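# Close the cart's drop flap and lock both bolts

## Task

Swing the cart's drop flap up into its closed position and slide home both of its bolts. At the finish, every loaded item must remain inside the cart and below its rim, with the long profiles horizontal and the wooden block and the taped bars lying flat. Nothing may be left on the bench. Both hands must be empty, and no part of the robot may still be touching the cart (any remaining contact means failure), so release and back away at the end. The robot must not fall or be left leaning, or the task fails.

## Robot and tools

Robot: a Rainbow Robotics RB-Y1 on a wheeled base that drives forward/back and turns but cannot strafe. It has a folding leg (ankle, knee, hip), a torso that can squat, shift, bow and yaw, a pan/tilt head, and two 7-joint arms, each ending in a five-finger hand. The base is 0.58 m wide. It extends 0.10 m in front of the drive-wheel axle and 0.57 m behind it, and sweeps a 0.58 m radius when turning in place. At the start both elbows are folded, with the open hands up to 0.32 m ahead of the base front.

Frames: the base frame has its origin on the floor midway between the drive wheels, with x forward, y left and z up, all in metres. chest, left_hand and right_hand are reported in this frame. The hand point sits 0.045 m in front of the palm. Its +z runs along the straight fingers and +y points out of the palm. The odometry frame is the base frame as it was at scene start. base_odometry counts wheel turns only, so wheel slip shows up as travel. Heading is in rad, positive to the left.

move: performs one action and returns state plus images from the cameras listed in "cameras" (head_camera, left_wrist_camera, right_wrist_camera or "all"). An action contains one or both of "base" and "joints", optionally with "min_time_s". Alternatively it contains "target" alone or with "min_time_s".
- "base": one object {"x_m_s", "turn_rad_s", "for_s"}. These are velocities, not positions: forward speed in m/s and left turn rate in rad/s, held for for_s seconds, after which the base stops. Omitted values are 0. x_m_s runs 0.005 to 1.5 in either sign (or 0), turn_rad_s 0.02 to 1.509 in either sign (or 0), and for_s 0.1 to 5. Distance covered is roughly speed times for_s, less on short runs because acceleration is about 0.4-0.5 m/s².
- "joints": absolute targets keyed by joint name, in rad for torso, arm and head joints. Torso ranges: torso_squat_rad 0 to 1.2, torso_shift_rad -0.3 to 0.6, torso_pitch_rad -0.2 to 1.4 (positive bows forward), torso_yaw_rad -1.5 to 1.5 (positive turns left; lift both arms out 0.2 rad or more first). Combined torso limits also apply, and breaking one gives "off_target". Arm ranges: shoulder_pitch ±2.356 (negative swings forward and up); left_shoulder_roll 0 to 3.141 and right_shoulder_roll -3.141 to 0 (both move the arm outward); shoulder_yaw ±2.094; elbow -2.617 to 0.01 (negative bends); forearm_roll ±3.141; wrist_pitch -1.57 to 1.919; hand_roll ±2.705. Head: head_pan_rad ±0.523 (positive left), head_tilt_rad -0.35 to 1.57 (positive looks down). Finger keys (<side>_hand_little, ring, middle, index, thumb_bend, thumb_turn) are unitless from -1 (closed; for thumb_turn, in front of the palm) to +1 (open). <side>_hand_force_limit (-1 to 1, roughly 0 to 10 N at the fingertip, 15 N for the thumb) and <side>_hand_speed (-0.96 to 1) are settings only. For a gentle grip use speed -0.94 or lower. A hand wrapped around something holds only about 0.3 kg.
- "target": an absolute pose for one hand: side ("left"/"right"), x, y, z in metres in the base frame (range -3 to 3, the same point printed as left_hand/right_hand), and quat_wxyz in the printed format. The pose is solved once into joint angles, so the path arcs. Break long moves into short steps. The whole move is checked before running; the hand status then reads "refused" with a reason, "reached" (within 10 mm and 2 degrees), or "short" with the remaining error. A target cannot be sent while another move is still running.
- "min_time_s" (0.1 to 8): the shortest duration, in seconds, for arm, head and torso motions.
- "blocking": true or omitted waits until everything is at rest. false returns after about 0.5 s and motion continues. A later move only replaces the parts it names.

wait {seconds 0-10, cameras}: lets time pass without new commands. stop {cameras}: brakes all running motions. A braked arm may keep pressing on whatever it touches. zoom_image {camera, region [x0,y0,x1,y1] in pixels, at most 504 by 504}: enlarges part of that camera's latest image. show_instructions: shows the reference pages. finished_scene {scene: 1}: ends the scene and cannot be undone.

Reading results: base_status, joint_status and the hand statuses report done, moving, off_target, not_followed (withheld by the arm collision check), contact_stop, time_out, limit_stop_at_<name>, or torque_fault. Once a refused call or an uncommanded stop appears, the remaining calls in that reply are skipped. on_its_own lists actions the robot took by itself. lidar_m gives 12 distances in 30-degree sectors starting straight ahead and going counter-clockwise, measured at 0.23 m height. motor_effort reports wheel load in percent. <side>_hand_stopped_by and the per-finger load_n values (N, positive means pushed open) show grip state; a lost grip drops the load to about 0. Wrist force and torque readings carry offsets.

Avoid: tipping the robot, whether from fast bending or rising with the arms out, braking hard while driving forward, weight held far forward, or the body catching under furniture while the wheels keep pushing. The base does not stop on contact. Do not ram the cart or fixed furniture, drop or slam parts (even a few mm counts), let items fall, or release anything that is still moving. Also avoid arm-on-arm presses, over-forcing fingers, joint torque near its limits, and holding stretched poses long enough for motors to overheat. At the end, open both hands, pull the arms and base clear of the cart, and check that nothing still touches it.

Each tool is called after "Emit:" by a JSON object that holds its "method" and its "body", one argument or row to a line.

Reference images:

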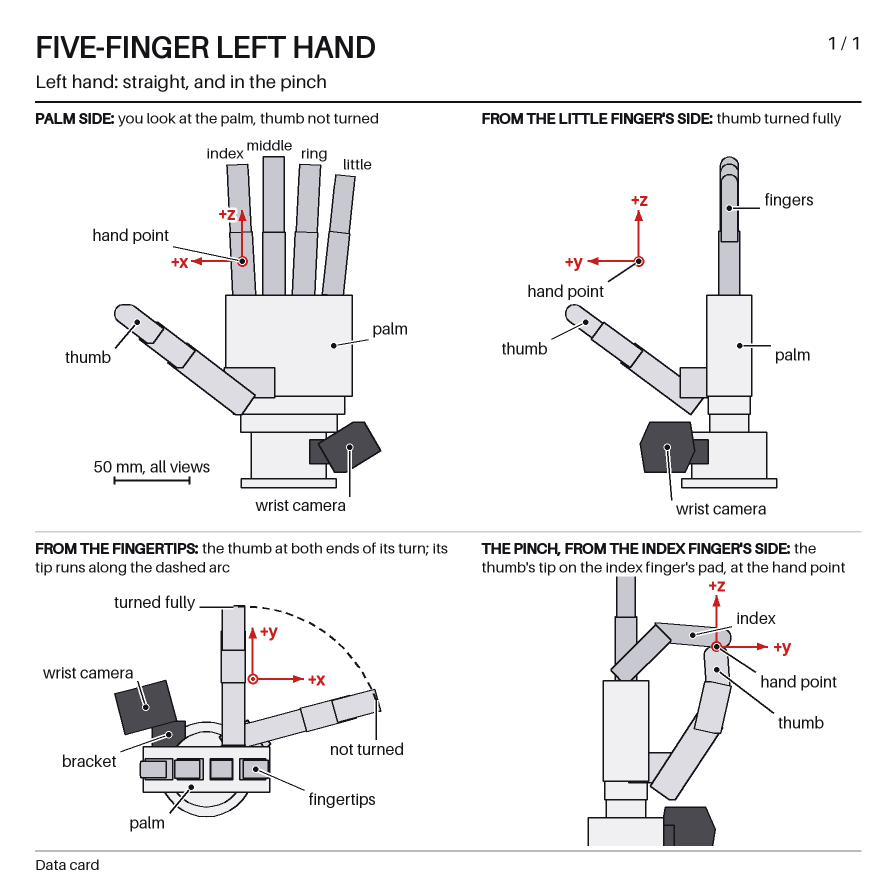

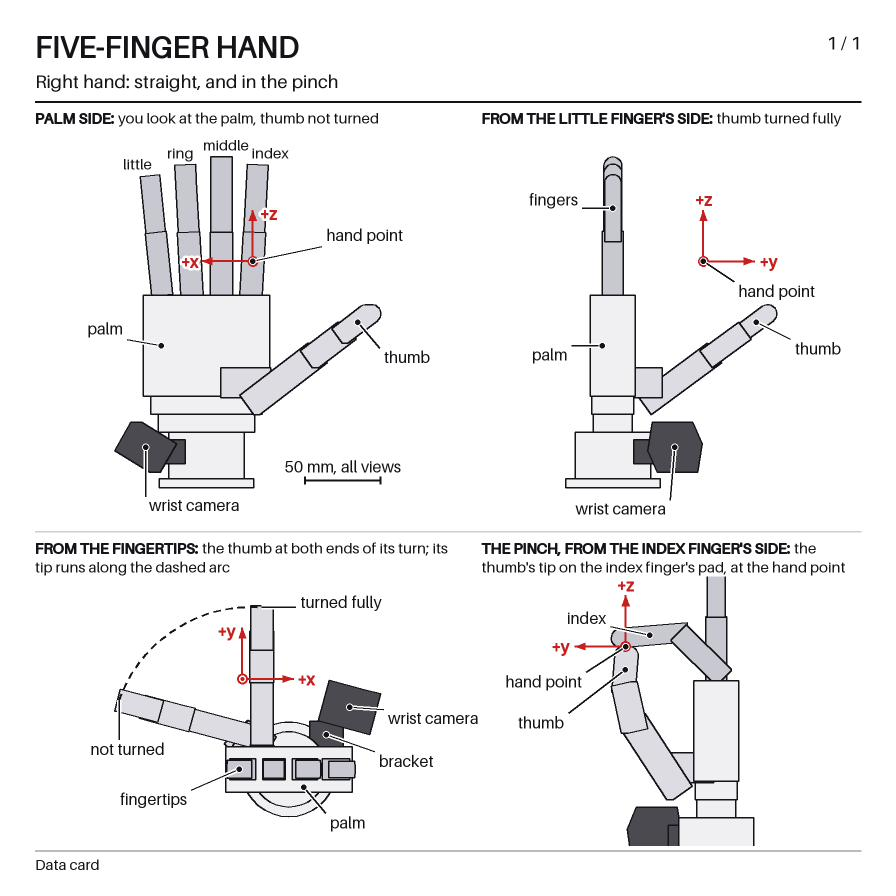

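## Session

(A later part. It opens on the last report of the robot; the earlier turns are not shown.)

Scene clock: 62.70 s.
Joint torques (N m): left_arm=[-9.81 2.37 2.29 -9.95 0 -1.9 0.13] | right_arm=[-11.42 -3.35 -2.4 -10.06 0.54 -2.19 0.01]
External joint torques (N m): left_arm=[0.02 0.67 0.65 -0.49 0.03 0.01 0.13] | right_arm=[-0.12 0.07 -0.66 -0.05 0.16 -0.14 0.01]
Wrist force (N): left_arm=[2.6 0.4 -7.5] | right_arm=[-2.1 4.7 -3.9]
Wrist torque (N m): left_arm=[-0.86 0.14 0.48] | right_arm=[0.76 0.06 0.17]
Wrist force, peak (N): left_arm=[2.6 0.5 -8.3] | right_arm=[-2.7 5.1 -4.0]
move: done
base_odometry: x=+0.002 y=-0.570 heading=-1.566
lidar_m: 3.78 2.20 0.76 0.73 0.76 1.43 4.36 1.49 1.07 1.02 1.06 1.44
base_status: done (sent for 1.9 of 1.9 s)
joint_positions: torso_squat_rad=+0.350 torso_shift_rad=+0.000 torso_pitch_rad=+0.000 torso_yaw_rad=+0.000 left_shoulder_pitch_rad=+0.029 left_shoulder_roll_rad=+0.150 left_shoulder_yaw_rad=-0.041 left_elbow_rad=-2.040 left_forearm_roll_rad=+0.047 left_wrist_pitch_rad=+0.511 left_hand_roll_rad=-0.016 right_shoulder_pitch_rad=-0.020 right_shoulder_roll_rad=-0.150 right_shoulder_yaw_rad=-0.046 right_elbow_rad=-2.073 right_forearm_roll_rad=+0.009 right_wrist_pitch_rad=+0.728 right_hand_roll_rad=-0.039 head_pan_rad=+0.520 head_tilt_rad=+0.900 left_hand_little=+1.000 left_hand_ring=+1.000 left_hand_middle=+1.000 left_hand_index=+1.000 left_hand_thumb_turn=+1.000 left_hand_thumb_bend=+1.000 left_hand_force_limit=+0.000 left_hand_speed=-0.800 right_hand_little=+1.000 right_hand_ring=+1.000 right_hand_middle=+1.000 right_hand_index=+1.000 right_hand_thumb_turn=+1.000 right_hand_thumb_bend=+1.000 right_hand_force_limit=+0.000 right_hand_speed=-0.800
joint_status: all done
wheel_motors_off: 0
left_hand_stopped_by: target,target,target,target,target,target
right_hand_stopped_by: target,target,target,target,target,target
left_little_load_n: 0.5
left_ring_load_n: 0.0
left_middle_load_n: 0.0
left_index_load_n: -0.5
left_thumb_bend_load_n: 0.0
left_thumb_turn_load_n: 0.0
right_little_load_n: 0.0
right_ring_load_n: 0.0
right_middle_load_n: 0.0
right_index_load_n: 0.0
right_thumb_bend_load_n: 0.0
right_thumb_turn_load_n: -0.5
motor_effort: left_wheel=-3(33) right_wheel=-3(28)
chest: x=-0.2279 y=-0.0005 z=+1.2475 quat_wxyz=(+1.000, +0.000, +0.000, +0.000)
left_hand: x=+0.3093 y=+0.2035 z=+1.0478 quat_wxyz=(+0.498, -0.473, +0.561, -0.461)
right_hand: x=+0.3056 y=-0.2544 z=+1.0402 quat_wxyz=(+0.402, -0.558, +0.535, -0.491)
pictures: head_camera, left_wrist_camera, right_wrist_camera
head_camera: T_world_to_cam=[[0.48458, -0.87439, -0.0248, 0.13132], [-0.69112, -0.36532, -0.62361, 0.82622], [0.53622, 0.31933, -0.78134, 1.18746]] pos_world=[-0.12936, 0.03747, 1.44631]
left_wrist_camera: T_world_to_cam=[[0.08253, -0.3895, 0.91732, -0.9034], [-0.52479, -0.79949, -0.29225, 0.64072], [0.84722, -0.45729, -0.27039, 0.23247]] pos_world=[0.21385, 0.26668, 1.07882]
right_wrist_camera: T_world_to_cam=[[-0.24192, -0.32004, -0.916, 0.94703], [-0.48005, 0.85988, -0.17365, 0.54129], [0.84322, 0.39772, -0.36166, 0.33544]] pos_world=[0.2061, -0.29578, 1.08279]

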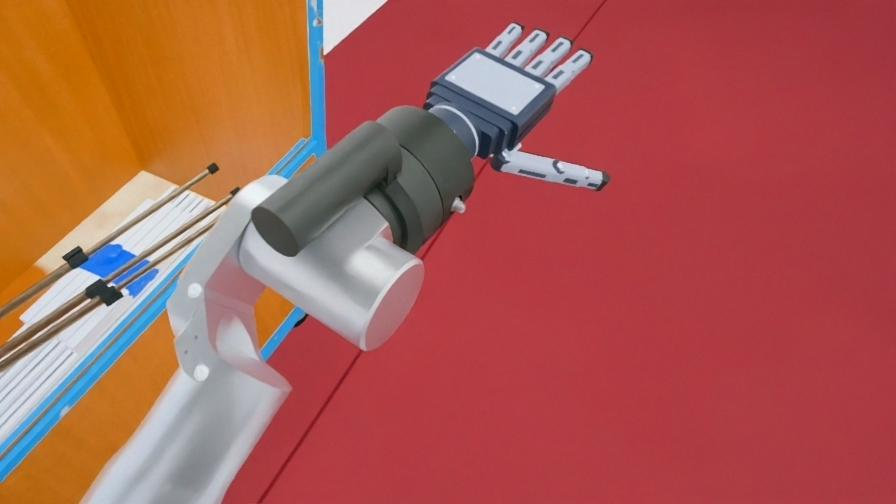

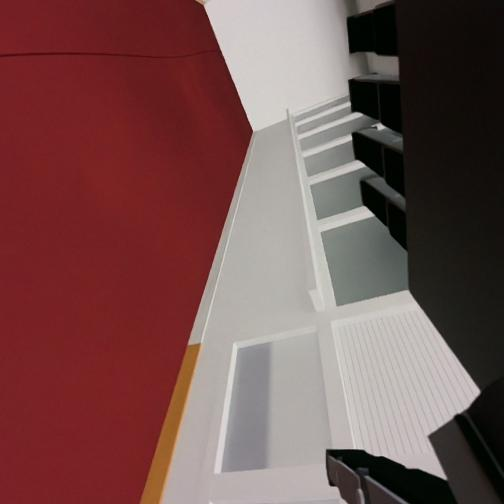

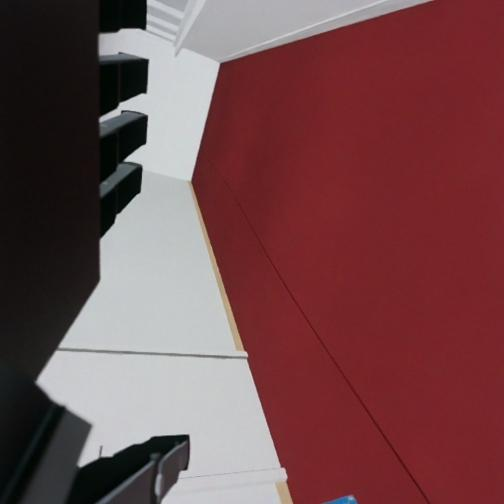

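Emit:
{"method": "move", "body": {
  "base": {"turn_rad_s": 0.5, "for_s": 3.13},
  "joints": {"head_pan_rad": 0.0, "head_tilt_rad": 0.6, "left_shoulder_roll_rad": 0.7, "right_shoulder_roll_rad": -0.7},
  "cameras": ["all"]
}}

Emit:
{"method": "move", "body": {
  "joints": {"head_pan_rad": -0.3, "head_tilt_rad": 0.8},
  "cameras": ["head_camera"]
}}

Emit:
{"method": "move", "body": {
  "joints": {"head_pan_rad": 0.3, "head_tilt_rad": 0.8},
  "cameras": ["head_camera"]
}}

Scene clock: 70.50 s.
Joint torques (N m): left_arm=[-9.64 7.53 7.54 -8.09 -0.49 -1.5 0.08] | right_arm=[-11.47 -9.59 -7.33 -7.73 0.81 -1.88 -0.1]
External joint torques (N m): left_arm=[0.2 -1.21 0.49 -0.71 0 0.02 0.09] | right_arm=[-0.19 1.75 0.26 -0.05 -0.21 -0.28 -0.11]
Wrist force (N): left_arm=[5.1 -0.8 -7.4] | right_arm=[-5.4 3.5 -4.5]
Wrist torque (N m): left_arm=[-0.95 0.00 0.62] | right_arm=[0.69 0.32 -0.05]
Wrist force, peak (N): left_arm=[5.2 -0.7 -7.7] | right_arm=[-5.4 3.7 -4.6]
move: done
base_odometry: x=+0.002 y=-0.570 heading=+0.000
lidar_m: 0.73 0.75 1.42 4.33 1.50 1.08 1.02 1.06 1.43 3.79 2.20 0.76
base_status: done (sent for 3.13 of 3.13 s)
joint_positions: torso_squat_rad=+0.350 torso_shift_rad=+0.000 torso_pitch_rad=+0.000 torso_yaw_rad=+0.000 left_shoulder_pitch_rad=+0.029 left_shoulder_roll_rad=+0.700 left_shoulder_yaw_rad=-0.041 left_elbow_rad=-2.040 left_forearm_roll_rad=+0.047 left_wrist_pitch_rad=+0.511 left_hand_roll_rad=-0.016 right_shoulder_pitch_rad=-0.020 right_shoulder_roll_rad=-0.700 right_shoulder_yaw_rad=-0.046 right_elbow_rad=-2.073 right_forearm_roll_rad=+0.009 right_wrist_pitch_rad=+0.728 right_hand_roll_rad=-0.039 head_pan_rad=+0.000 head_tilt_rad=+0.600 left_hand_little=+1.000 left_hand_ring=+1.000 left_hand_middle=+1.000 left_hand_index=+1.000 left_hand_thumb_turn=+1.000 left_hand_thumb_bend=+1.000 left_hand_force_limit=+0.000 left_hand_speed=-0.800 right_hand_little=+1.000 right_hand_ring=+1.000 right_hand_middle=+1.000 right_hand_index=+1.000 right_hand_thumb_turn=+1.000 right_hand_thumb_bend=+1.000 right_hand_force_limit=+0.000 right_hand_speed=-0.800
joint_status: all done
wheel_motors_off: 0
left_hand_stopped_by: target,target,target,target,target,target
right_hand_stopped_by: target,target,target,target,target,target
left_little_load_n: 0.0
left_ring_load_n: 0.0
left_middle_load_n: 0.0
left_index_load_n: 0.0
left_thumb_bend_load_n: 0.0
left_thumb_turn_load_n: 0.0
right_little_load_n: -0.5
right_ring_load_n: 0.0
right_middle_load_n: 0.0
right_index_load_n: 0.0
right_thumb_bend_load_n: 0.0
right_thumb_turn_load_n: 0.0
motor_effort: left_wheel=+0(30) right_wheel=+5(25)
chest: x=-0.2279 y=-0.0005 z=+1.2475 quat_wxyz=(+1.000, +0.000, +0.000, +0.000)
left_hand: x=+0.3087 y=+0.3454 z=+1.0759 quat_wxyz=(+0.603, -0.317, +0.670, -0.294)
right_hand: x=+0.3055 y=-0.4044 z=+1.1038 quat_wxyz=(+0.234, -0.642, +0.384, -0.621)
pictures: head_camera, left_wrist_camera, right_wrist_camera
head_camera: T_world_to_cam=[[-0.00617, -0.99959, -0.02788, 0.03469], [-0.56245, 0.02652, -0.8264, 1.14649], [0.82681, 0.01059, -0.56239, 0.9301]] pos_world=[-0.12395, -0.00557, 1.47151]
left_wrist_camera: T_world_to_cam=[[0.07749, -0.81258, 0.57767, -0.36069], [-0.53749, -0.52205, -0.66224, 1.06813], [0.8397, -0.25918, -0.47721, 0.46189]] pos_world=[0.21421, 0.38423, 1.13614]
right_wrist_camera: T_world_to_cam=[[-0.24459, -0.74965, -0.61498, 0.45209], [-0.47041, 0.64634, -0.6008, 1.06342], [0.84788, 0.14234, -0.51073, 0.47809]] pos_world=[0.20545, -0.41647, 1.1611]

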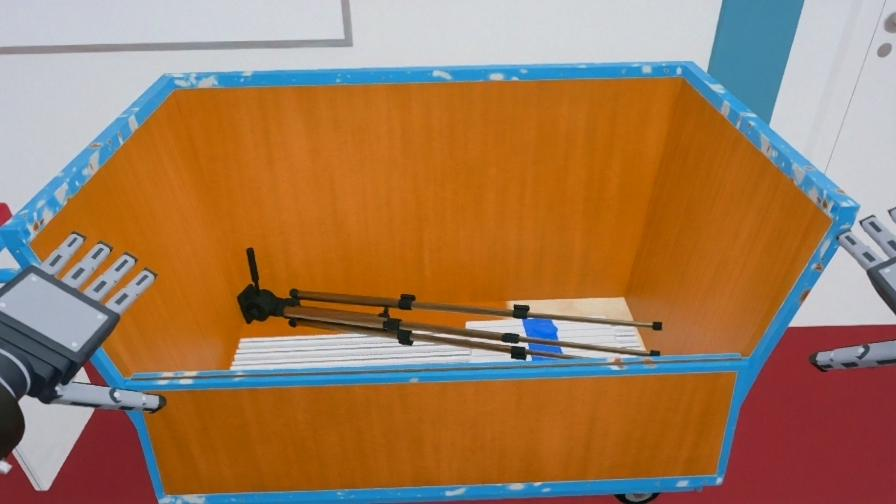

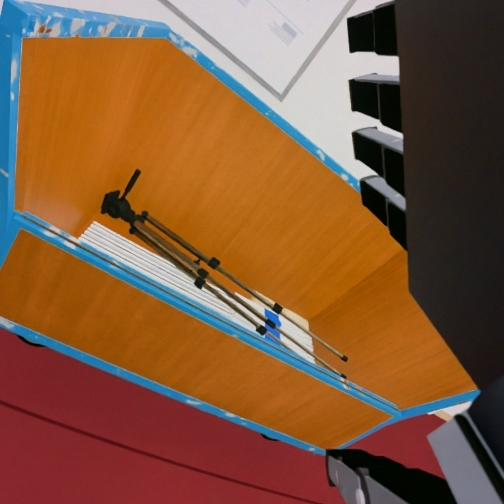

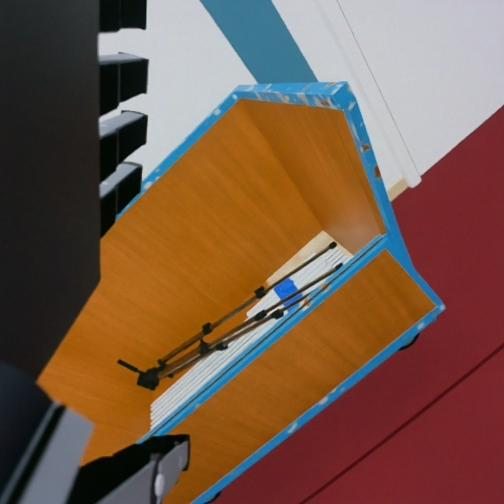

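Scene clock: 71.33 s.
Joint torques (N m): left_arm=[-9.58 7.75 7.71 -8.08 -0.37 -1.46 0.09] | right_arm=[-11.47 -9.4 -8.23 -7.75 0.82 -1.88 -0.17]
External joint torques (N m): left_arm=[0.26 -0.98 0.66 -0.69 0.12 0.05 0.1] | right_arm=[-0.19 1.94 -0.63 -0.07 -0.21 -0.29 -0.18]
Wrist force (N): left_arm=[5.3 -0.8 -7.3] | right_arm=[-5.2 3.2 -4.2]
Wrist torque (N m): left_arm=[-0.95 -0.03 0.65] | right_arm=[0.63 0.28 -0.05]
Wrist force, peak (N): left_arm=[5.5 -0.7 -7.5] | right_arm=[-5.8 3.3 -4.5]
move: done
base_odometry: x=+0.002 y=-0.570 heading=+0.000
lidar_m: 0.72 0.75 1.42 4.34 1.49 1.08 1.02 1.06 1.44 3.78 2.20 0.77
base_status: not commanded
joint_positions: torso_squat_rad=+0.350 torso_shift_rad=+0.000 torso_pitch_rad=+0.000 torso_yaw_rad=+0.000 left_shoulder_pitch_rad=+0.029 left_shoulder_roll_rad=+0.700 left_shoulder_yaw_rad=-0.041 left_elbow_rad=-2.040 left_forearm_roll_rad=+0.047 left_wrist_pitch_rad=+0.511 left_hand_roll_rad=-0.016 right_shoulder_pitch_rad=-0.020 right_shoulder_roll_rad=-0.700 right_shoulder_yaw_rad=-0.046 right_elbow_rad=-2.073 right_forearm_roll_rad=+0.009 right_wrist_pitch_rad=+0.728 right_hand_roll_rad=-0.039 head_pan_rad=-0.300 head_tilt_rad=+0.800 left_hand_little=+1.000 left_hand_ring=+1.000 left_hand_middle=+1.000 left_hand_index=+1.000 left_hand_thumb_turn=+1.000 left_hand_thumb_bend=+1.000 left_hand_force_limit=+0.000 left_hand_speed=-0.800 right_hand_little=+1.000 right_hand_ring=+1.000 right_hand_middle=+1.000 right_hand_index=+1.000 right_hand_thumb_turn=+1.000 right_hand_thumb_bend=+1.000 right_hand_force_limit=+0.000 right_hand_speed=-0.800
joint_status: all done
wheel_motors_off: 0
left_hand_stopped_by: target,target,target,target,target,target
right_hand_stopped_by: target,target,target,target,target,target
left_little_load_n: 0.0
left_ring_load_n: 0.0
left_middle_load_n: 0.0
left_index_load_n: 0.0
left_thumb_bend_load_n: 0.0
left_thumb_turn_load_n: 0.0
right_little_load_n: 0.0
right_ring_load_n: 0.0
right_middle_load_n: 0.0
right_index_load_n: 0.0
right_thumb_bend_load_n: 0.0
right_thumb_turn_load_n: 0.0
motor_effort: left_wheel=+1(1) right_wheel=+5(6)
chest: x=-0.2279 y=-0.0005 z=+1.2475 quat_wxyz=(+1.000, +0.000, +0.000, +0.000)
left_hand: x=+0.3087 y=+0.3454 z=+1.0759 quat_wxyz=(+0.603, -0.317, +0.670, -0.294)
right_hand: x=+0.3055 y=-0.4044 z=+1.1038 quat_wxyz=(+0.234, -0.642, +0.384, -0.621)
head_camera: T_world_to_cam=[[-0.30638, -0.95155, -0.02606, -0.02973], [-0.67578, 0.2367, -0.69807, 0.93753], [0.67042, -0.19627, -0.71556, 1.11948]] pos_world=[-0.12606, -0.03049, 1.45473]

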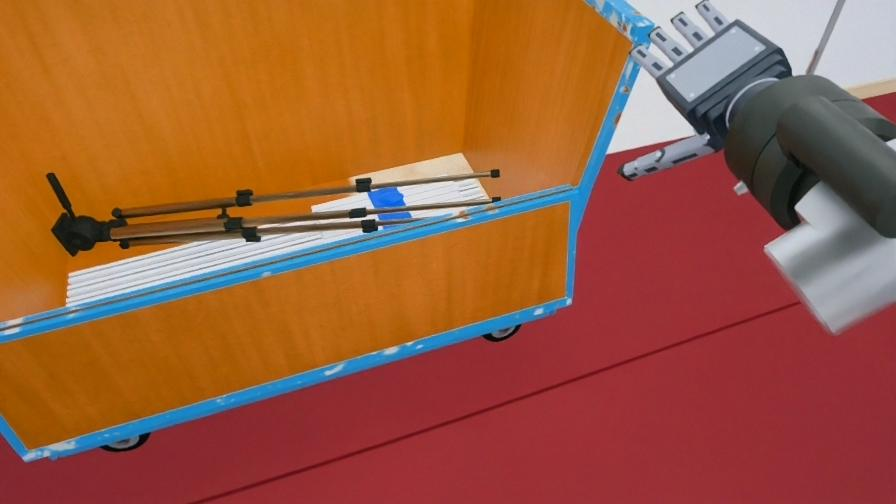

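Scene clock: 72.40 s.
Joint torques (N m): left_arm=[-9.65 7.26 7.41 -7.96 -0.44 -1.43 0.07] | right_arm=[-11.52 -9.78 -8.05 -7.54 0.9 -1.9 -0.01]
External joint torques (N m): left_arm=[0.19 -1.47 0.36 -0.57 0.04 0.09 0.08] | right_arm=[-0.24 1.56 -0.45 0.13 -0.13 -0.3 -0.02]
Wrist force (N): left_arm=[5.0 -0.7 -7.3] | right_arm=[-5.4 3.2 -3.9]
Wrist torque (N m): left_arm=[-0.95 0.02 0.64] | right_arm=[0.62 0.35 -0.04]
Wrist force, peak (N): left_arm=[5.4 -0.8 -7.5] | right_arm=[-5.7 3.2 -4.6]
move: done
base_odometry: x=+0.002 y=-0.570 heading=+0.000
lidar_m: 0.72 0.75 1.42 4.34 1.51 1.08 1.02 1.05 1.43 3.78 2.20 0.77
base_status: not commanded
joint_positions: torso_squat_rad=+0.350 torso_shift_rad=+0.000 torso_pitch_rad=+0.000 torso_yaw_rad=+0.000 left_shoulder_pitch_rad=+0.029 left_shoulder_roll_rad=+0.700 left_shoulder_yaw_rad=-0.041 left_elbow_rad=-2.040 left_forearm_roll_rad=+0.047 left_wrist_pitch_rad=+0.511 left_hand_roll_rad=-0.016 right_shoulder_pitch_rad=-0.020 right_shoulder_roll_rad=-0.700 right_shoulder_yaw_rad=-0.046 right_elbow_rad=-2.073 right_forearm_roll_rad=+0.009 right_wrist_pitch_rad=+0.728 right_hand_roll_rad=-0.039 head_pan_rad=+0.300 head_tilt_rad=+0.800 left_hand_little=+1.000 left_hand_ring=+1.000 left_hand_middle=+1.000 left_hand_index=+1.000 left_hand_thumb_turn=+1.000 left_hand_thumb_bend=+1.000 left_hand_force_limit=+0.000 left_hand_speed=-0.800 right_hand_little=+1.000 right_hand_ring=+1.000 right_hand_middle=+1.000 right_hand_index=+1.000 right_hand_thumb_turn=+1.000 right_hand_thumb_bend=+1.000 right_hand_force_limit=+0.000 right_hand_speed=-0.800
joint_status: all done
wheel_motors_off: 0
left_hand_stopped_by: target,target,target,target,target,target
right_hand_stopped_by: target,target,target,target,target,target
left_little_load_n: 0.0
left_ring_load_n: 0.0
left_middle_load_n: 0.0
left_index_load_n: 0.0
left_thumb_bend_load_n: 0.0
left_thumb_turn_load_n: 0.0
right_little_load_n: 0.0
right_ring_load_n: 0.0
right_middle_load_n: 0.0
right_index_load_n: -0.5
right_thumb_bend_load_n: 0.0
right_thumb_turn_load_n: 0.0
motor_effort: left_wheel=+0(1) right_wheel=+5(7)
chest: x=-0.2279 y=-0.0005 z=+1.2475 quat_wxyz=(+1.000, +0.000, +0.000, +0.000)
left_hand: x=+0.3087 y=+0.3454 z=+1.0759 quat_wxyz=(+0.603, -0.317, +0.670, -0.294)
right_hand: x=+0.3055 y=-0.4044 z=+1.1038 quat_wxyz=(+0.234, -0.642, +0.384, -0.621)
head_camera: T_world_to_cam=[[0.28439, -0.95835, -0.02612, 0.09201], [-0.69111, -0.18605, -0.6984, 0.93457], [0.66445, 0.21667, -0.71523, 1.11814]] pos_world=[-0.12323, 0.01979, 1.45483]

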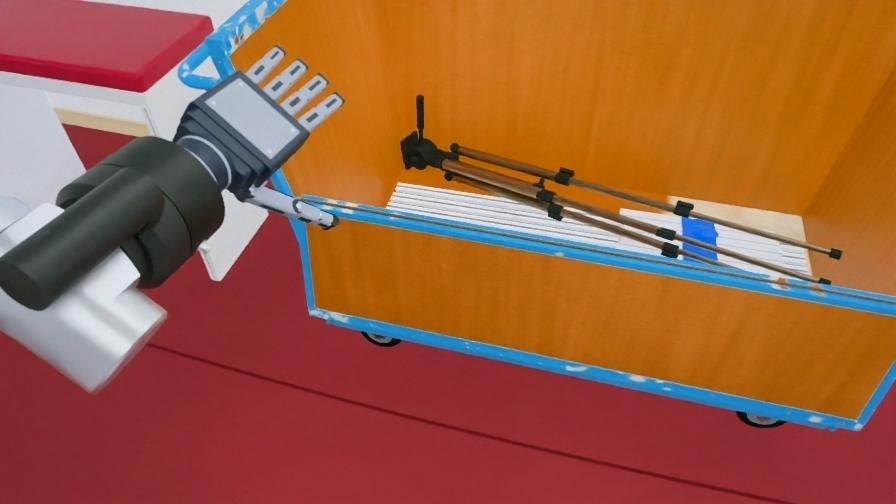

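Emit:
{"method": "zoom_image", "body": {
  "camera": "head_camera",
  "region": [720, 350, 896, 470]
}}

Emit:
{"method": "zoom_image", "body": {
  "camera": "head_camera",
  "region": [280, 170, 460, 360]
}}

Scaled by 2.864 from the camera's image (finer frame: 1280x720).

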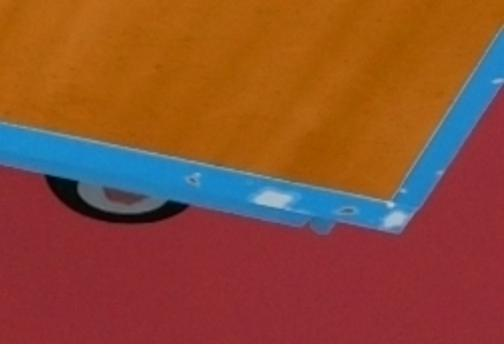

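Scaled by 2.653 from the camera's image (finer frame: 1280x720).

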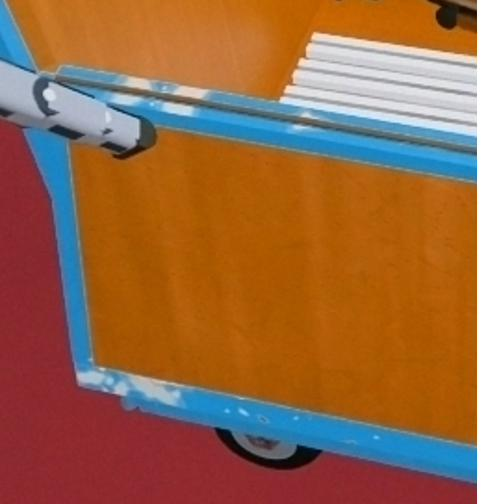

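Emit:
{"method": "move", "body": {
  "base": {"turn_rad_s": -0.5, "for_s": 3.14},
  "joints": {"left_shoulder_roll_rad": 0.15, "right_shoulder_roll_rad": -0.15}
}}

Emit:
{"method": "move", "body": {
  "base": {"x_m_s": 0.2, "for_s": 1.4}
}}

Emit:
{"method": "move", "body": {
  "base": {"turn_rad_s": 0.5, "for_s": 3.14},
  "joints": {"left_shoulder_roll_rad": 0.7, "right_shoulder_roll_rad": -0.7, "head_pan_rad": 0, "head_tilt_rad": 0.7},
  "cameras": ["all"]
}}

Scene clock: 125.67 s.
Joint torques (N m): left_arm=[-9.49 2.35 2.38 -10.02 0.01 -1.92 0.14] | right_arm=[-11.2 -4.82 -2.42 -10.06 0.21 -2.34 -0.07]
External joint torques (N m): left_arm=[0.34 0.65 0.75 -0.55 0.04 -0.01 0.13] | right_arm=[0.1 -1.4 -0.68 -0.05 -0.18 -0.29 -0.07]
Wrist force (N): left_arm=[2.5 0.5 -7.6] | right_arm=[-2.1 4.6 -3.2]
Wrist torque (N m): left_arm=[-0.82 0.15 0.46] | right_arm=[0.73 0.06 0.18]
Wrist force, peak (N): left_arm=[5.5 -0.8 -7.5] | right_arm=[-5.6 3.8 -4.7]
move: done
base_odometry: x=+0.002 y=-0.570 heading=-1.566
lidar_m: 3.77 2.19 0.76 0.73 0.75 1.43 4.31 1.49 1.07 1.02 1.06 1.43
base_status: done (sent for 3.13 of 3.13 s)
joint_positions: torso_squat_rad=+0.350 torso_shift_rad=+0.000 torso_pitch_rad=+0.000 torso_yaw_rad=+0.000 left_shoulder_pitch_rad=+0.029 left_shoulder_roll_rad=+0.150 left_shoulder_yaw_rad=-0.041 left_elbow_rad=-2.040 left_forearm_roll_rad=+0.047 left_wrist_pitch_rad=+0.511 left_hand_roll_rad=-0.016 right_shoulder_pitch_rad=-0.020 right_shoulder_roll_rad=-0.150 right_shoulder_yaw_rad=-0.046 right_elbow_rad=-2.073 right_forearm_roll_rad=+0.009 right_wrist_pitch_rad=+0.728 right_hand_roll_rad=-0.039 head_pan_rad=+0.300 head_tilt_rad=+0.800 left_hand_little=+1.000 left_hand_ring=+1.000 left_hand_middle=+1.000 left_hand_index=+1.000 left_hand_thumb_turn=+1.000 left_hand_thumb_bend=+1.000 left_hand_force_limit=+0.000 left_hand_speed=-0.800 right_hand_little=+1.000 right_hand_ring=+1.000 right_hand_middle=+1.000 right_hand_index=+1.000 right_hand_thumb_turn=+1.000 right_hand_thumb_bend=+1.000 right_hand_force_limit=+0.000 right_hand_speed=-0.800
joint_status: all done
wheel_motors_off: 0
left_hand_stopped_by: target,target,target,target,target,target
right_hand_stopped_by: target,target,target,target,target,target
left_little_load_n: 0.0
left_ring_load_n: 0.0
left_middle_load_n: 0.0
left_index_load_n: 0.0
left_thumb_bend_load_n: 0.0
left_thumb_turn_load_n: -0.5
right_little_load_n: 0.0
right_ring_load_n: -0.5
right_middle_load_n: -0.5
right_index_load_n: 0.0
right_thumb_bend_load_n: 0.0
right_thumb_turn_load_n: 0.0
motor_effort: left_wheel=+7(30) right_wheel=+2(24)
chest: x=-0.2280 y=-0.0005 z=+1.2475 quat_wxyz=(+1.000, +0.000, +0.000, +0.000)
left_hand: x=+0.3093 y=+0.2035 z=+1.0479 quat_wxyz=(+0.498, -0.473, +0.561, -0.461)
right_hand: x=+0.3056 y=-0.2544 z=+1.0402 quat_wxyz=(+0.402, -0.558, +0.535, -0.491)
pictures: none

Scene clock: 127.97 s.
Joint torques (N m): left_arm=[-9.22 2.39 2.44 -9.94 -0.12 -1.89 0.11] | right_arm=[-11.3 -3.52 -2.18 -10.08 0.26 -2.16 -0.17]
External joint torques (N m): left_arm=[0.6 0.69 0.8 -0.47 -0.09 0.02 0.11] | right_arm=[0 -0.1 -0.44 -0.07 -0.12 -0.1 -0.16]
Wrist force (N): left_arm=[2.5 0.4 -7.5] | right_arm=[-1.9 4.8 -3.8]
Wrist torque (N m): left_arm=[-0.83 0.15 0.47] | right_arm=[0.77 0.01 0.18]
Wrist force, peak (N): left_arm=[2.3 0.6 -8.1] | right_arm=[-2.4 5.2 -4.0]
move: done
base_odometry: x=+0.003 y=-0.850 heading=-1.566
lidar_m: 3.78 2.21 0.77 0.74 0.77 1.03 4.29 1.48 1.06 1.02 1.05 1.43
base_status: done (sent for 1.4 of 1.4 s)
joint_positions: torso_squat_rad=+0.350 torso_shift_rad=+0.000 torso_pitch_rad=+0.000 torso_yaw_rad=+0.000 left_shoulder_pitch_rad=+0.029 left_shoulder_roll_rad=+0.150 left_shoulder_yaw_rad=-0.041 left_elbow_rad=-2.040 left_forearm_roll_rad=+0.047 left_wrist_pitch_rad=+0.511 left_hand_roll_rad=-0.016 right_shoulder_pitch_rad=-0.020 right_shoulder_roll_rad=-0.150 right_shoulder_yaw_rad=-0.046 right_elbow_rad=-2.073 right_forearm_roll_rad=+0.009 right_wrist_pitch_rad=+0.728 right_hand_roll_rad=-0.039 head_pan_rad=+0.300 head_tilt_rad=+0.800 left_hand_little=+1.000 left_hand_ring=+1.000 left_hand_middle=+1.000 left_hand_index=+1.000 left_hand_thumb_turn=+1.000 left_hand_thumb_bend=+1.000 left_hand_force_limit=+0.000 left_hand_speed=-0.800 right_hand_little=+1.000 right_hand_ring=+1.000 right_hand_middle=+1.000 right_hand_index=+1.000 right_hand_thumb_turn=+1.000 right_hand_thumb_bend=+1.000 right_hand_force_limit=+0.000 right_hand_speed=-0.800
joint_status: not commanded
wheel_motors_off: 0
left_hand_stopped_by: target,target,target,target,target,target
right_hand_stopped_by: target,target,target,target,target,target
left_little_load_n: 0.0
left_ring_load_n: 0.0
left_middle_load_n: 0.0
left_index_load_n: 0.0
left_thumb_bend_load_n: 0.0
left_thumb_turn_load_n: 0.0
right_little_load_n: 0.0
right_ring_load_n: 0.0
right_middle_load_n: 0.0
right_index_load_n: 0.0
right_thumb_bend_load_n: 0.0
right_thumb_turn_load_n: 0.0
motor_effort: left_wheel=-2(33) right_wheel=+0(27)
chest: x=-0.2279 y=-0.0005 z=+1.2475 quat_wxyz=(+1.000, +0.000, +0.000, +0.000)
left_hand: x=+0.3093 y=+0.2035 z=+1.0478 quat_wxyz=(+0.498, -0.473, +0.561, -0.461)
right_hand: x=+0.3056 y=-0.2544 z=+1.0402 quat_wxyz=(+0.402, -0.558, +0.535, -0.491)
pictures: none

Scene clock: 132.43 s.
Joint torques (N m): left_arm=[-9.36 7.28 7.66 -8 -0.41 -1.52 0.12] | right_arm=[-11.06 -10.12 -7.96 -7.62 0.75 -1.78 -0.04]
External joint torques (N m): left_arm=[0.48 -1.45 0.61 -0.61 0.07 0 0.13] | right_arm=[0.22 1.23 -0.36 0.05 -0.27 -0.18 -0.05]
Wrist force (N): left_arm=[5.2 -0.7 -7.3] | right_arm=[-4.7 3.5 -4.1]
Wrist torque (N m): left_arm=[-0.94 -0.01 0.65] | right_arm=[0.66 0.23 -0.01]
Wrist force, peak (N): left_arm=[5.5 -0.8 -7.5] | right_arm=[-5.5 3.8 -4.2]
move: done
base_odometry: x=+0.003 y=-0.850 heading=+0.000
lidar_m: 0.74 0.76 1.02 4.30 1.48 1.07 1.01 1.05 1.43 3.78 2.20 0.78
base_status: done (sent for 3.13 of 3.13 s)
joint_positions: torso_squat_rad=+0.350 torso_shift_rad=+0.000 torso_pitch_rad=+0.000 torso_yaw_rad=+0.000 left_shoulder_pitch_rad=+0.029 left_shoulder_roll_rad=+0.700 left_shoulder_yaw_rad=-0.041 left_elbow_rad=-2.040 left_forearm_roll_rad=+0.047 left_wrist_pitch_rad=+0.511 left_hand_roll_rad=-0.016 right_shoulder_pitch_rad=-0.020 right_shoulder_roll_rad=-0.700 right_shoulder_yaw_rad=-0.046 right_elbow_rad=-2.073 right_forearm_roll_rad=+0.009 right_wrist_pitch_rad=+0.728 right_hand_roll_rad=-0.039 head_pan_rad=+0.000 head_tilt_rad=+0.700 left_hand_little=+1.000 left_hand_ring=+1.000 left_hand_middle=+1.000 left_hand_index=+1.000 left_hand_thumb_turn=+1.000 left_hand_thumb_bend=+1.000 left_hand_force_limit=+0.000 left_hand_speed=-0.800 right_hand_little=+1.000 right_hand_ring=+1.000 right_hand_middle=+1.000 right_hand_index=+1.000 right_hand_thumb_turn=+1.000 right_hand_thumb_bend=+1.000 right_hand_force_limit=+0.000 right_hand_speed=-0.800
joint_status: all done
wheel_motors_off: 0
left_hand_stopped_by: target,target,target,target,target,target
right_hand_stopped_by: target,target,target,target,target,target
left_little_load_n: 0.0
left_ring_load_n: 0.0
left_middle_load_n: 0.0
left_index_load_n: 0.0
left_thumb_bend_load_n: 0.0
left_thumb_turn_load_n: 0.0
right_little_load_n: 0.0
right_ring_load_n: 0.0
right_middle_load_n: 0.0
right_index_load_n: 0.0
right_thumb_bend_load_n: 0.0
right_thumb_turn_load_n: 0.0
motor_effort: left_wheel=+0(30) right_wheel=+5(24)
chest: x=-0.2279 y=-0.0005 z=+1.2475 quat_wxyz=(+1.000, +0.000, +0.000, +0.000)
left_hand: x=+0.3087 y=+0.3454 z=+1.0759 quat_wxyz=(+0.603, -0.317, +0.670, -0.294)
right_hand: x=+0.3055 y=-0.4044 z=+1.1038 quat_wxyz=(+0.234, -0.642, +0.384, -0.621)
pictures: head_camera, left_wrist_camera, right_wrist_camera
head_camera: T_world_to_cam=[[-0.00892, -0.99959, -0.02713, 0.03303], [-0.64215, 0.02652, -0.76612, 1.04282], [0.76652, 0.01058, -0.64213, 1.03316]] pos_world=[-0.12199, -0.00557, 1.46324]
left_wrist_camera: T_world_to_cam=[[0.07747, -0.81258, 0.57768, -0.3607], [-0.53759, -0.52202, -0.66219, 1.06807], [0.83964, -0.25926, -0.47728, 0.46201]] pos_world=[0.21421, 0.38423, 1.13614]
right_wrist_camera: T_world_to_cam=[[-0.24459, -0.74965, -0.61498, 0.45209], [-0.47041, 0.64634, -0.6008, 1.06342], [0.84788, 0.14234, -0.51073, 0.47809]] pos_world=[0.20545, -0.41647, 1.1611]

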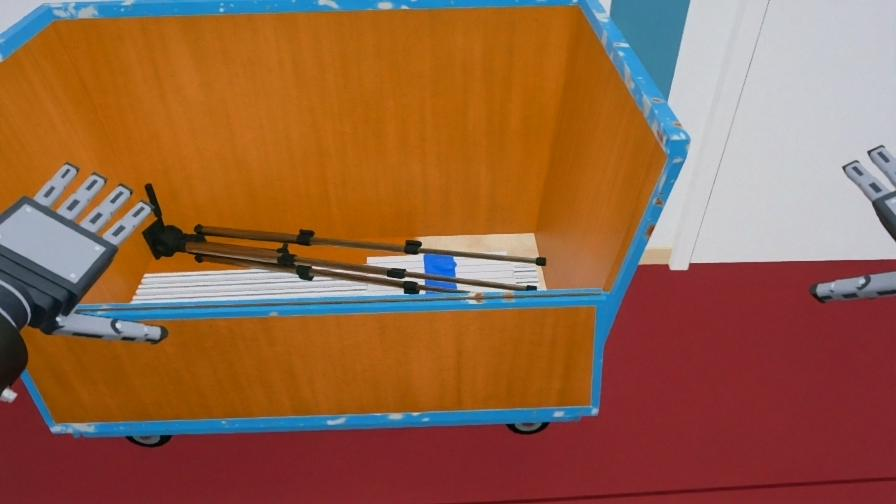

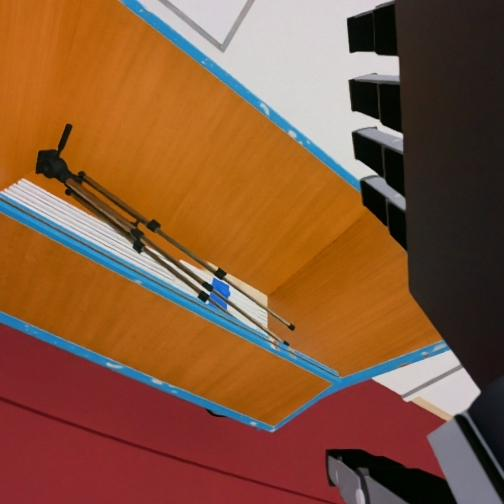

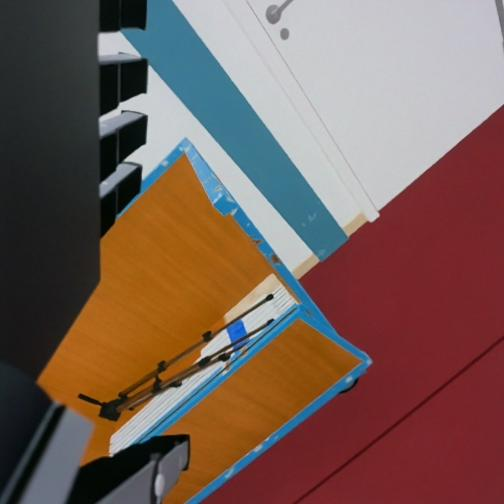

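Emit:
{"method": "move", "body": {
  "joints": {"torso_squat_rad": 0.95, "head_tilt_rad": 0.6, "left_shoulder_roll_rad": 0.3, "right_shoulder_roll_rad": -0.3},
  "cameras": ["all"]
}}

Scene clock: 138.57 s.
Joint torques (N m): left_arm=[-9.78 4.44 4.39 -9.65 -0.24 -1.85 0.08] | right_arm=[-11.46 -5.84 -4.49 -9.61 0.47 -2.12 -0.14]
External joint torques (N m): left_arm=[0.04 0.68 1.16 -0.49 -0.08 0.01 0.08] | right_arm=[-0.15 -0.06 -1.03 0.04 -0.1 -0.13 -0.14]
Wrist force (N): left_arm=[3.4 0.5 -7.4] | right_arm=[-3.4 3.8 -3.7]
Wrist torque (N m): left_arm=[-0.82 0.09 0.52] | right_arm=[0.57 0.14 0.05]
Wrist force, peak (N): left_arm=[5.2 -0.8 -7.7] | right_arm=[-5.6 3.7 -4.7]
move: done
base_odometry: x=+0.003 y=-0.850 heading=+0.000
lidar_m: 0.73 0.76 1.02 4.30 1.48 1.07 1.02 1.05 1.43 3.78 2.21 0.76
base_status: not commanded
joint_positions: torso_squat_rad=+0.950 torso_shift_rad=+0.000 torso_pitch_rad=+0.000 torso_yaw_rad=+0.000 left_shoulder_pitch_rad=+0.029 left_shoulder_roll_rad=+0.300 left_shoulder_yaw_rad=-0.041 left_elbow_rad=-2.040 left_forearm_roll_rad=+0.047 left_wrist_pitch_rad=+0.511 left_hand_roll_rad=-0.016 right_shoulder_pitch_rad=-0.020 right_shoulder_roll_rad=-0.300 right_shoulder_yaw_rad=-0.046 right_elbow_rad=-2.073 right_forearm_roll_rad=+0.009 right_wrist_pitch_rad=+0.728 right_hand_roll_rad=-0.039 head_pan_rad=+0.000 head_tilt_rad=+0.600 left_hand_little=+1.000 left_hand_ring=+1.000 left_hand_middle=+1.000 left_hand_index=+1.000 left_hand_thumb_turn=+1.000 left_hand_thumb_bend=+1.000 left_hand_force_limit=+0.000 left_hand_speed=-0.800 right_hand_little=+1.000 right_hand_ring=+1.000 right_hand_middle=+1.000 right_hand_index=+1.000 right_hand_thumb_turn=+1.000 right_hand_thumb_bend=+1.000 right_hand_force_limit=+0.000 right_hand_speed=-0.800
joint_status: all done
wheel_motors_off: 0
left_hand_stopped_by: target,target,target,target,target,target
right_hand_stopped_by: target,target,target,target,target,target
left_little_load_n: -0.5
left_ring_load_n: 0.0
left_middle_load_n: 0.0
left_index_load_n: 0.0
left_thumb_bend_load_n: 0.0
left_thumb_turn_load_n: -0.5
right_little_load_n: 0.0
right_ring_load_n: -0.5
right_middle_load_n: 0.0
right_index_load_n: 0.0
right_thumb_bend_load_n: 0.0
right_thumb_turn_load_n: 0.0
motor_effort: left_wheel=+1(2) right_wheel=+7(9)
chest: x=-0.2281 y=-0.0004 z=+0.9971 quat_wxyz=(+1.000, +0.000, +0.000, +0.000)
left_hand: x=+0.3089 y=+0.2434 z=+0.7974 quat_wxyz=(+0.531, -0.434, +0.596, -0.419)
right_hand: x=+0.3057 y=-0.2983 z=+0.7989 quat_wxyz=(+0.359, -0.585, +0.497, -0.530)
pictures: head_camera, left_wrist_camera, right_wrist_camera
head_camera: T_world_to_cam=[[-0.00616, -0.99959, -0.02788, 0.02781], [-0.56222, 0.02652, -0.82656, 0.93967], [0.82696, 0.01058, -0.56216, 0.78919]] pos_world=[-0.12416, -0.00547, 1.22111]
left_wrist_camera: T_world_to_cam=[[0.08171, -0.52241, 0.84877, -0.57075], [-0.5284, -0.74479, -0.40753, 0.67886], [0.84505, -0.41519, -0.3369, 0.22683]] pos_world=[0.21366, 0.30162, 0.83751]
right_wrist_camera: T_world_to_cam=[[-0.24184, -0.45263, -0.85828, 0.6263], [-0.47736, 0.82559, -0.30088, 0.62777], [0.84477, 0.33694, -0.41573, 0.29017]] pos_world=[0.20601, -0.33257, 0.84706]

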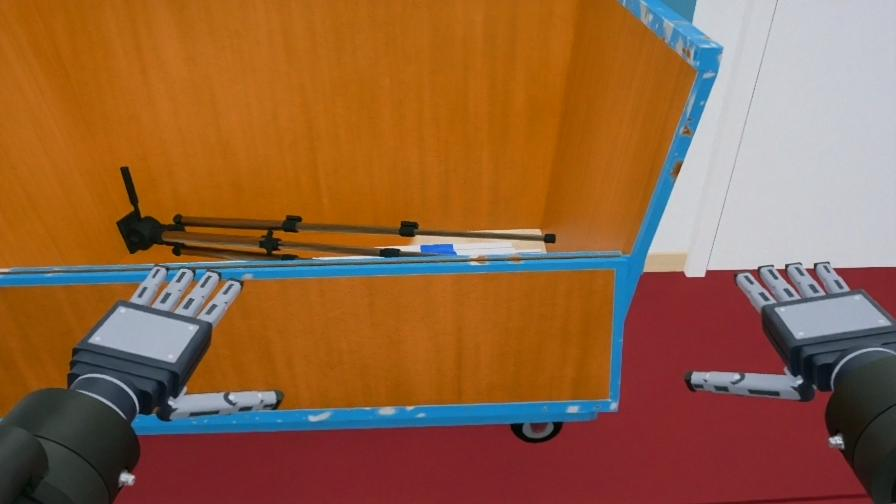

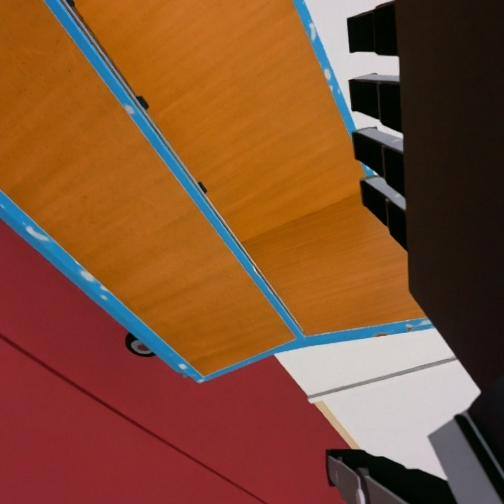

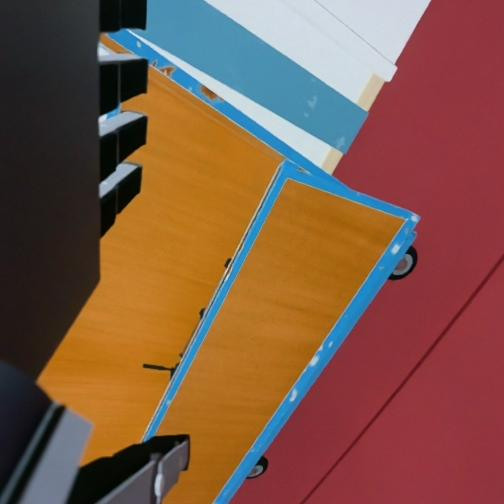

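Emit:
{"method": "zoom_image", "body": {
  "camera": "right_wrist_camera",
  "region": [330, 150, 470, 290]
}}

Emit:
{"method": "zoom_image", "body": {
  "camera": "head_camera",
  "region": [500, 340, 680, 460]
}}

Emit:
{"method": "zoom_image", "body": {
  "camera": "head_camera",
  "region": [580, 30, 760, 310]
}}

Scaled by 3.600 from the camera's image (finer frame: 720x720).

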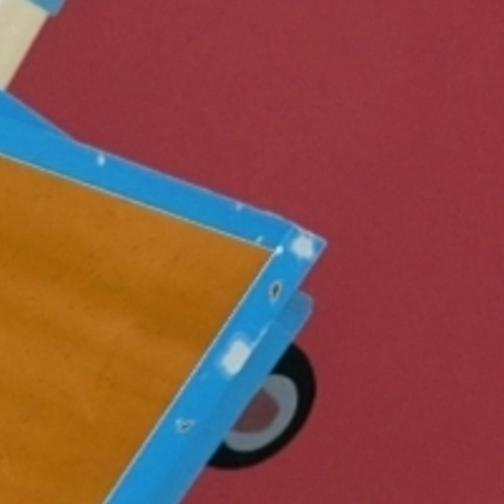

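Scaled by 2.800 from the camera's image (finer frame: 1280x720).

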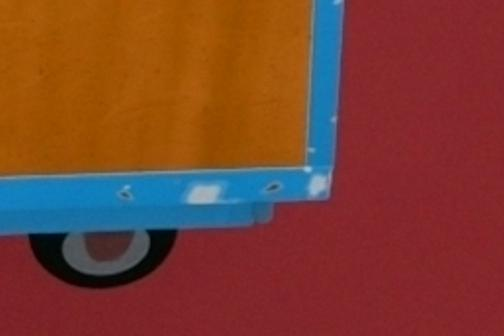

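Scaled by 1.800 from the camera's image (finer frame: 1280x720).

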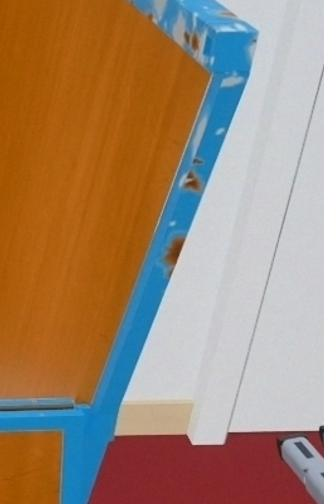

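Emit:
{"method": "move", "body": {
  "joints": {"torso_squat_rad": 1.18, "torso_pitch_rad": 0.36, "head_tilt_rad": 0.5, "left_shoulder_roll_rad": 0.5, "right_shoulder_roll_rad": -0.5},
  "min_time_s": 3,
  "cameras": ["all"]
}}

Scene clock: 227.83 s.
Joint torques (N m): left_arm=[-4.15 6.96 5.6 -9.29 -0.29 -1.61 0.09] | right_arm=[-5.05 -8.03 -6.09 -9.34 0.86 -1.94 -0.18]
External joint torques (N m): left_arm=[0.02 1.02 0.86 -0.6 -0.02 -0.02 0.1] | right_arm=[-0.07 0.17 -0.46 -0.1 0.04 -0.37 -0.19]
Wrist force (N): left_arm=[4.0 -0.8 -5.6] | right_arm=[-4.0 3.3 -2.3]
Wrist torque (N m): left_arm=[-1.05 0.11 0.56] | right_arm=[0.52 0.09 -0.01]
Wrist force, peak (N): left_arm=[3.6 0.4 -7.9] | right_arm=[-3.5 4.2 -4.3]
move: done
base_odometry: x=+0.003 y=-0.850 heading=+0.000
lidar_m: 0.74 0.75 1.02 4.29 1.48 1.08 1.01 1.06 1.43 3.77 2.20 0.78
base_status: not commanded
joint_positions: torso_squat_rad=+1.180 torso_shift_rad=+0.000 torso_pitch_rad=+0.360 torso_yaw_rad=+0.000 left_shoulder_pitch_rad=+0.029 left_shoulder_roll_rad=+0.500 left_shoulder_yaw_rad=-0.041 left_elbow_rad=-2.040 left_forearm_roll_rad=+0.047 left_wrist_pitch_rad=+0.511 left_hand_roll_rad=-0.016 right_shoulder_pitch_rad=-0.020 right_shoulder_roll_rad=-0.500 right_shoulder_yaw_rad=-0.046 right_elbow_rad=-2.073 right_forearm_roll_rad=+0.009 right_wrist_pitch_rad=+0.728 right_hand_roll_rad=-0.039 head_pan_rad=+0.000 head_tilt_rad=+0.500 left_hand_little=+1.000 left_hand_ring=+1.000 left_hand_middle=+1.000 left_hand_index=+1.000 left_hand_thumb_turn=+1.000 left_hand_thumb_bend=+1.000 left_hand_force_limit=+0.000 left_hand_speed=-0.800 right_hand_little=+1.000 right_hand_ring=+1.000 right_hand_middle=+1.000 right_hand_index=+1.000 right_hand_thumb_turn=+1.000 right_hand_thumb_bend=+1.000 right_hand_force_limit=+0.000 right_hand_speed=-0.800
joint_status: all done
wheel_motors_off: 0
left_hand_stopped_by: target,target,target,target,target,target
right_hand_stopped_by: target,target,target,target,target,target
left_little_load_n: -0.5
left_ring_load_n: -0.5
left_middle_load_n: 0.0
left_index_load_n: 0.0
left_thumb_bend_load_n: 0.0
left_thumb_turn_load_n: 0.0
right_little_load_n: 0.0
right_ring_load_n: 0.0
right_middle_load_n: 0.0
right_index_load_n: -0.5
right_thumb_bend_load_n: 0.0
right_thumb_turn_load_n: 0.0
motor_effort: left_wheel=+1(1) right_wheel=+6(9)
chest: x=-0.1190 y=-0.0003 z=+0.8368 quat_wxyz=(+0.984, +0.000, +0.179, +0.000)
left_hand: x=+0.3160 y=+0.2959 z=+0.4692 quat_wxyz=(+0.447, -0.435, +0.728, -0.285)
right_hand: x=+0.3184 y=-0.3538 z=+0.4837 quat_wxyz=(+0.214, -0.711, +0.489, -0.458)
pictures: head_camera, left_wrist_camera, right_wrist_camera
head_camera: T_world_to_cam=[[-0.01313, -0.99959, -0.02536, 0.02121], [-0.75596, 0.02652, -0.65407, 0.70963], [0.65448, 0.01058, -0.75601, 0.73241]] pos_world=[0.05739, -0.00537, 1.0184]
left_wrist_camera: T_world_to_cam=[[0.33154, -0.68082, 0.65312, -0.20558], [-0.69114, -0.64649, -0.32308, 0.57064], [0.64219, -0.34428, -0.68488, 0.33839]] pos_world=[0.24524, 0.34545, 0.55039]
right_wrist_camera: T_world_to_cam=[[-0.492, -0.61327, -0.61793, 0.2403], [-0.60544, 0.75106, -0.26334, 0.58104], [0.6256, 0.24456, -0.74082, 0.36146]] pos_world=[0.24388, -0.37743, 0.56927]

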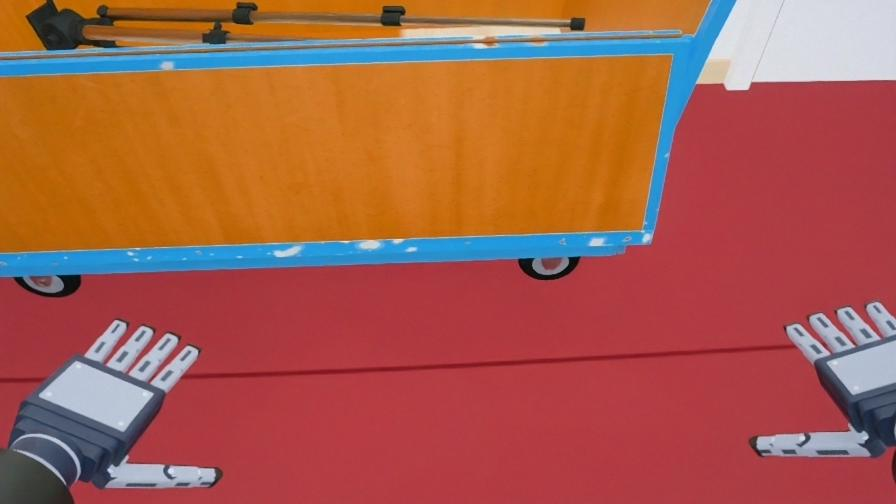

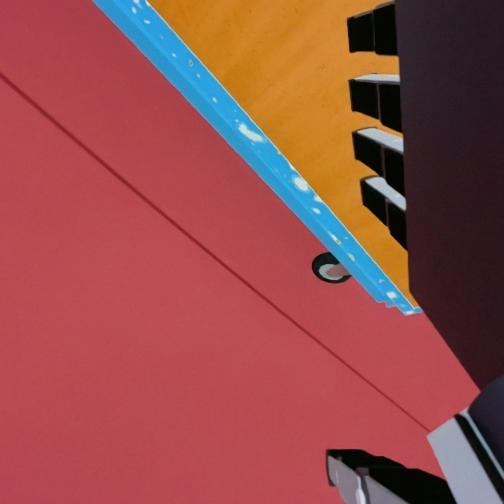

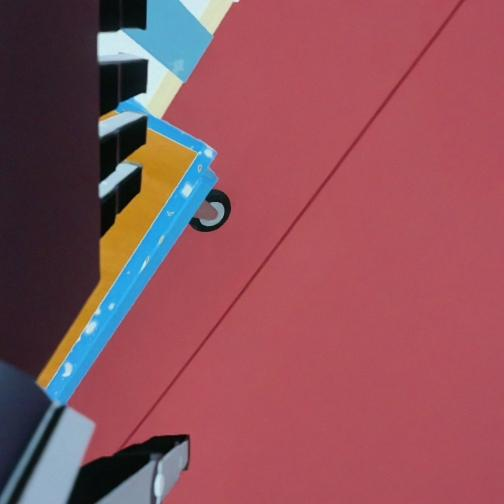

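Emit:
{"method": "move", "body": {
  "base": {"x_m_s": 0.15, "for_s": 1.0}
}}

Emit:
{"method": "move", "body": {
  "target": {"side": "right", "x": 0.50, "y": -0.52, "z": 0.42, "quat_wxyz": [0.707, 0, 0.0, 0.0]}
}}

Scene clock: 239.07 s.
Joint torques (N m): left_arm=[-3.6 6.8 5.66 -9.26 -0.27 -1.57 0.14] | right_arm=[-4.57 -8.03 -6.28 -9.11 0.6 -1.92 -0.21]
External joint torques (N m): left_arm=[0.57 0.86 0.92 -0.57 0.01 0.01 0.15] | right_arm=[0.4 0.17 -0.65 0.12 -0.22 -0.36 -0.22]
Wrist force (N): left_arm=[4.1 -0.7 -5.7] | right_arm=[-4.3 3.3 -2.1]
Wrist torque (N m): left_arm=[-1.03 0.10 0.58] | right_arm=[0.50 0.17 -0.06]
Wrist force, peak (N): left_arm=[4.2 -0.8 -6.0] | right_arm=[-4.8 2.9 -2.8]
move: done
base_odometry: x=+0.153 y=-0.850 heading=+0.000
lidar_m: 0.58 0.61 0.81 4.88 1.71 1.23 1.16 1.20 1.63 4.31 1.98 0.62
base_status: done (sent for 1 of 1 s)
joint_positions: torso_squat_rad=+1.180 torso_shift_rad=+0.000 torso_pitch_rad=+0.360 torso_yaw_rad=+0.000 left_shoulder_pitch_rad=+0.029 left_shoulder_roll_rad=+0.500 left_shoulder_yaw_rad=-0.041 left_elbow_rad=-2.040 left_forearm_roll_rad=+0.047 left_wrist_pitch_rad=+0.511 left_hand_roll_rad=-0.016 right_shoulder_pitch_rad=-0.020 right_shoulder_roll_rad=-0.500 right_shoulder_yaw_rad=-0.046 right_elbow_rad=-2.073 right_forearm_roll_rad=+0.009 right_wrist_pitch_rad=+0.728 right_hand_roll_rad=-0.039 head_pan_rad=+0.000 head_tilt_rad=+0.500 left_hand_little=+1.000 left_hand_ring=+1.000 left_hand_middle=+1.000 left_hand_index=+1.000 left_hand_thumb_turn=+1.000 left_hand_thumb_bend=+1.000 left_hand_force_limit=+0.000 left_hand_speed=-0.800 right_hand_little=+1.000 right_hand_ring=+1.000 right_hand_middle=+1.000 right_hand_index=+1.000 right_hand_thumb_turn=+1.000 right_hand_thumb_bend=+1.000 right_hand_force_limit=+0.000 right_hand_speed=-0.800
joint_status: not commanded
wheel_motors_off: 0
left_hand_stopped_by: target,target,target,target,target,target
right_hand_stopped_by: target,target,target,target,target,target
left_little_load_n: -0.5
left_ring_load_n: 0.0
left_middle_load_n: 0.0
left_index_load_n: 0.0
left_thumb_bend_load_n: 0.0
left_thumb_turn_load_n: 0.0
right_little_load_n: 0.0
right_ring_load_n: 0.0
right_middle_load_n: 0.0
right_index_load_n: 0.0
right_thumb_bend_load_n: 0.0
right_thumb_turn_load_n: 0.0
motor_effort: left_wheel=-1(24) right_wheel=-3(30)
chest: x=-0.1189 y=-0.0003 z=+0.8367 quat_wxyz=(+0.984, +0.000, +0.179, +0.000)
left_hand: x=+0.3160 y=+0.2959 z=+0.4691 quat_wxyz=(+0.447, -0.435, +0.728, -0.285)
right_hand: x=+0.3184 y=-0.3539 z=+0.4836 quat_wxyz=(+0.214, -0.711, +0.489, -0.458)
pictures: none

"target": quat_wxyz must be a unit quaternion (the sum of its squares is 1)


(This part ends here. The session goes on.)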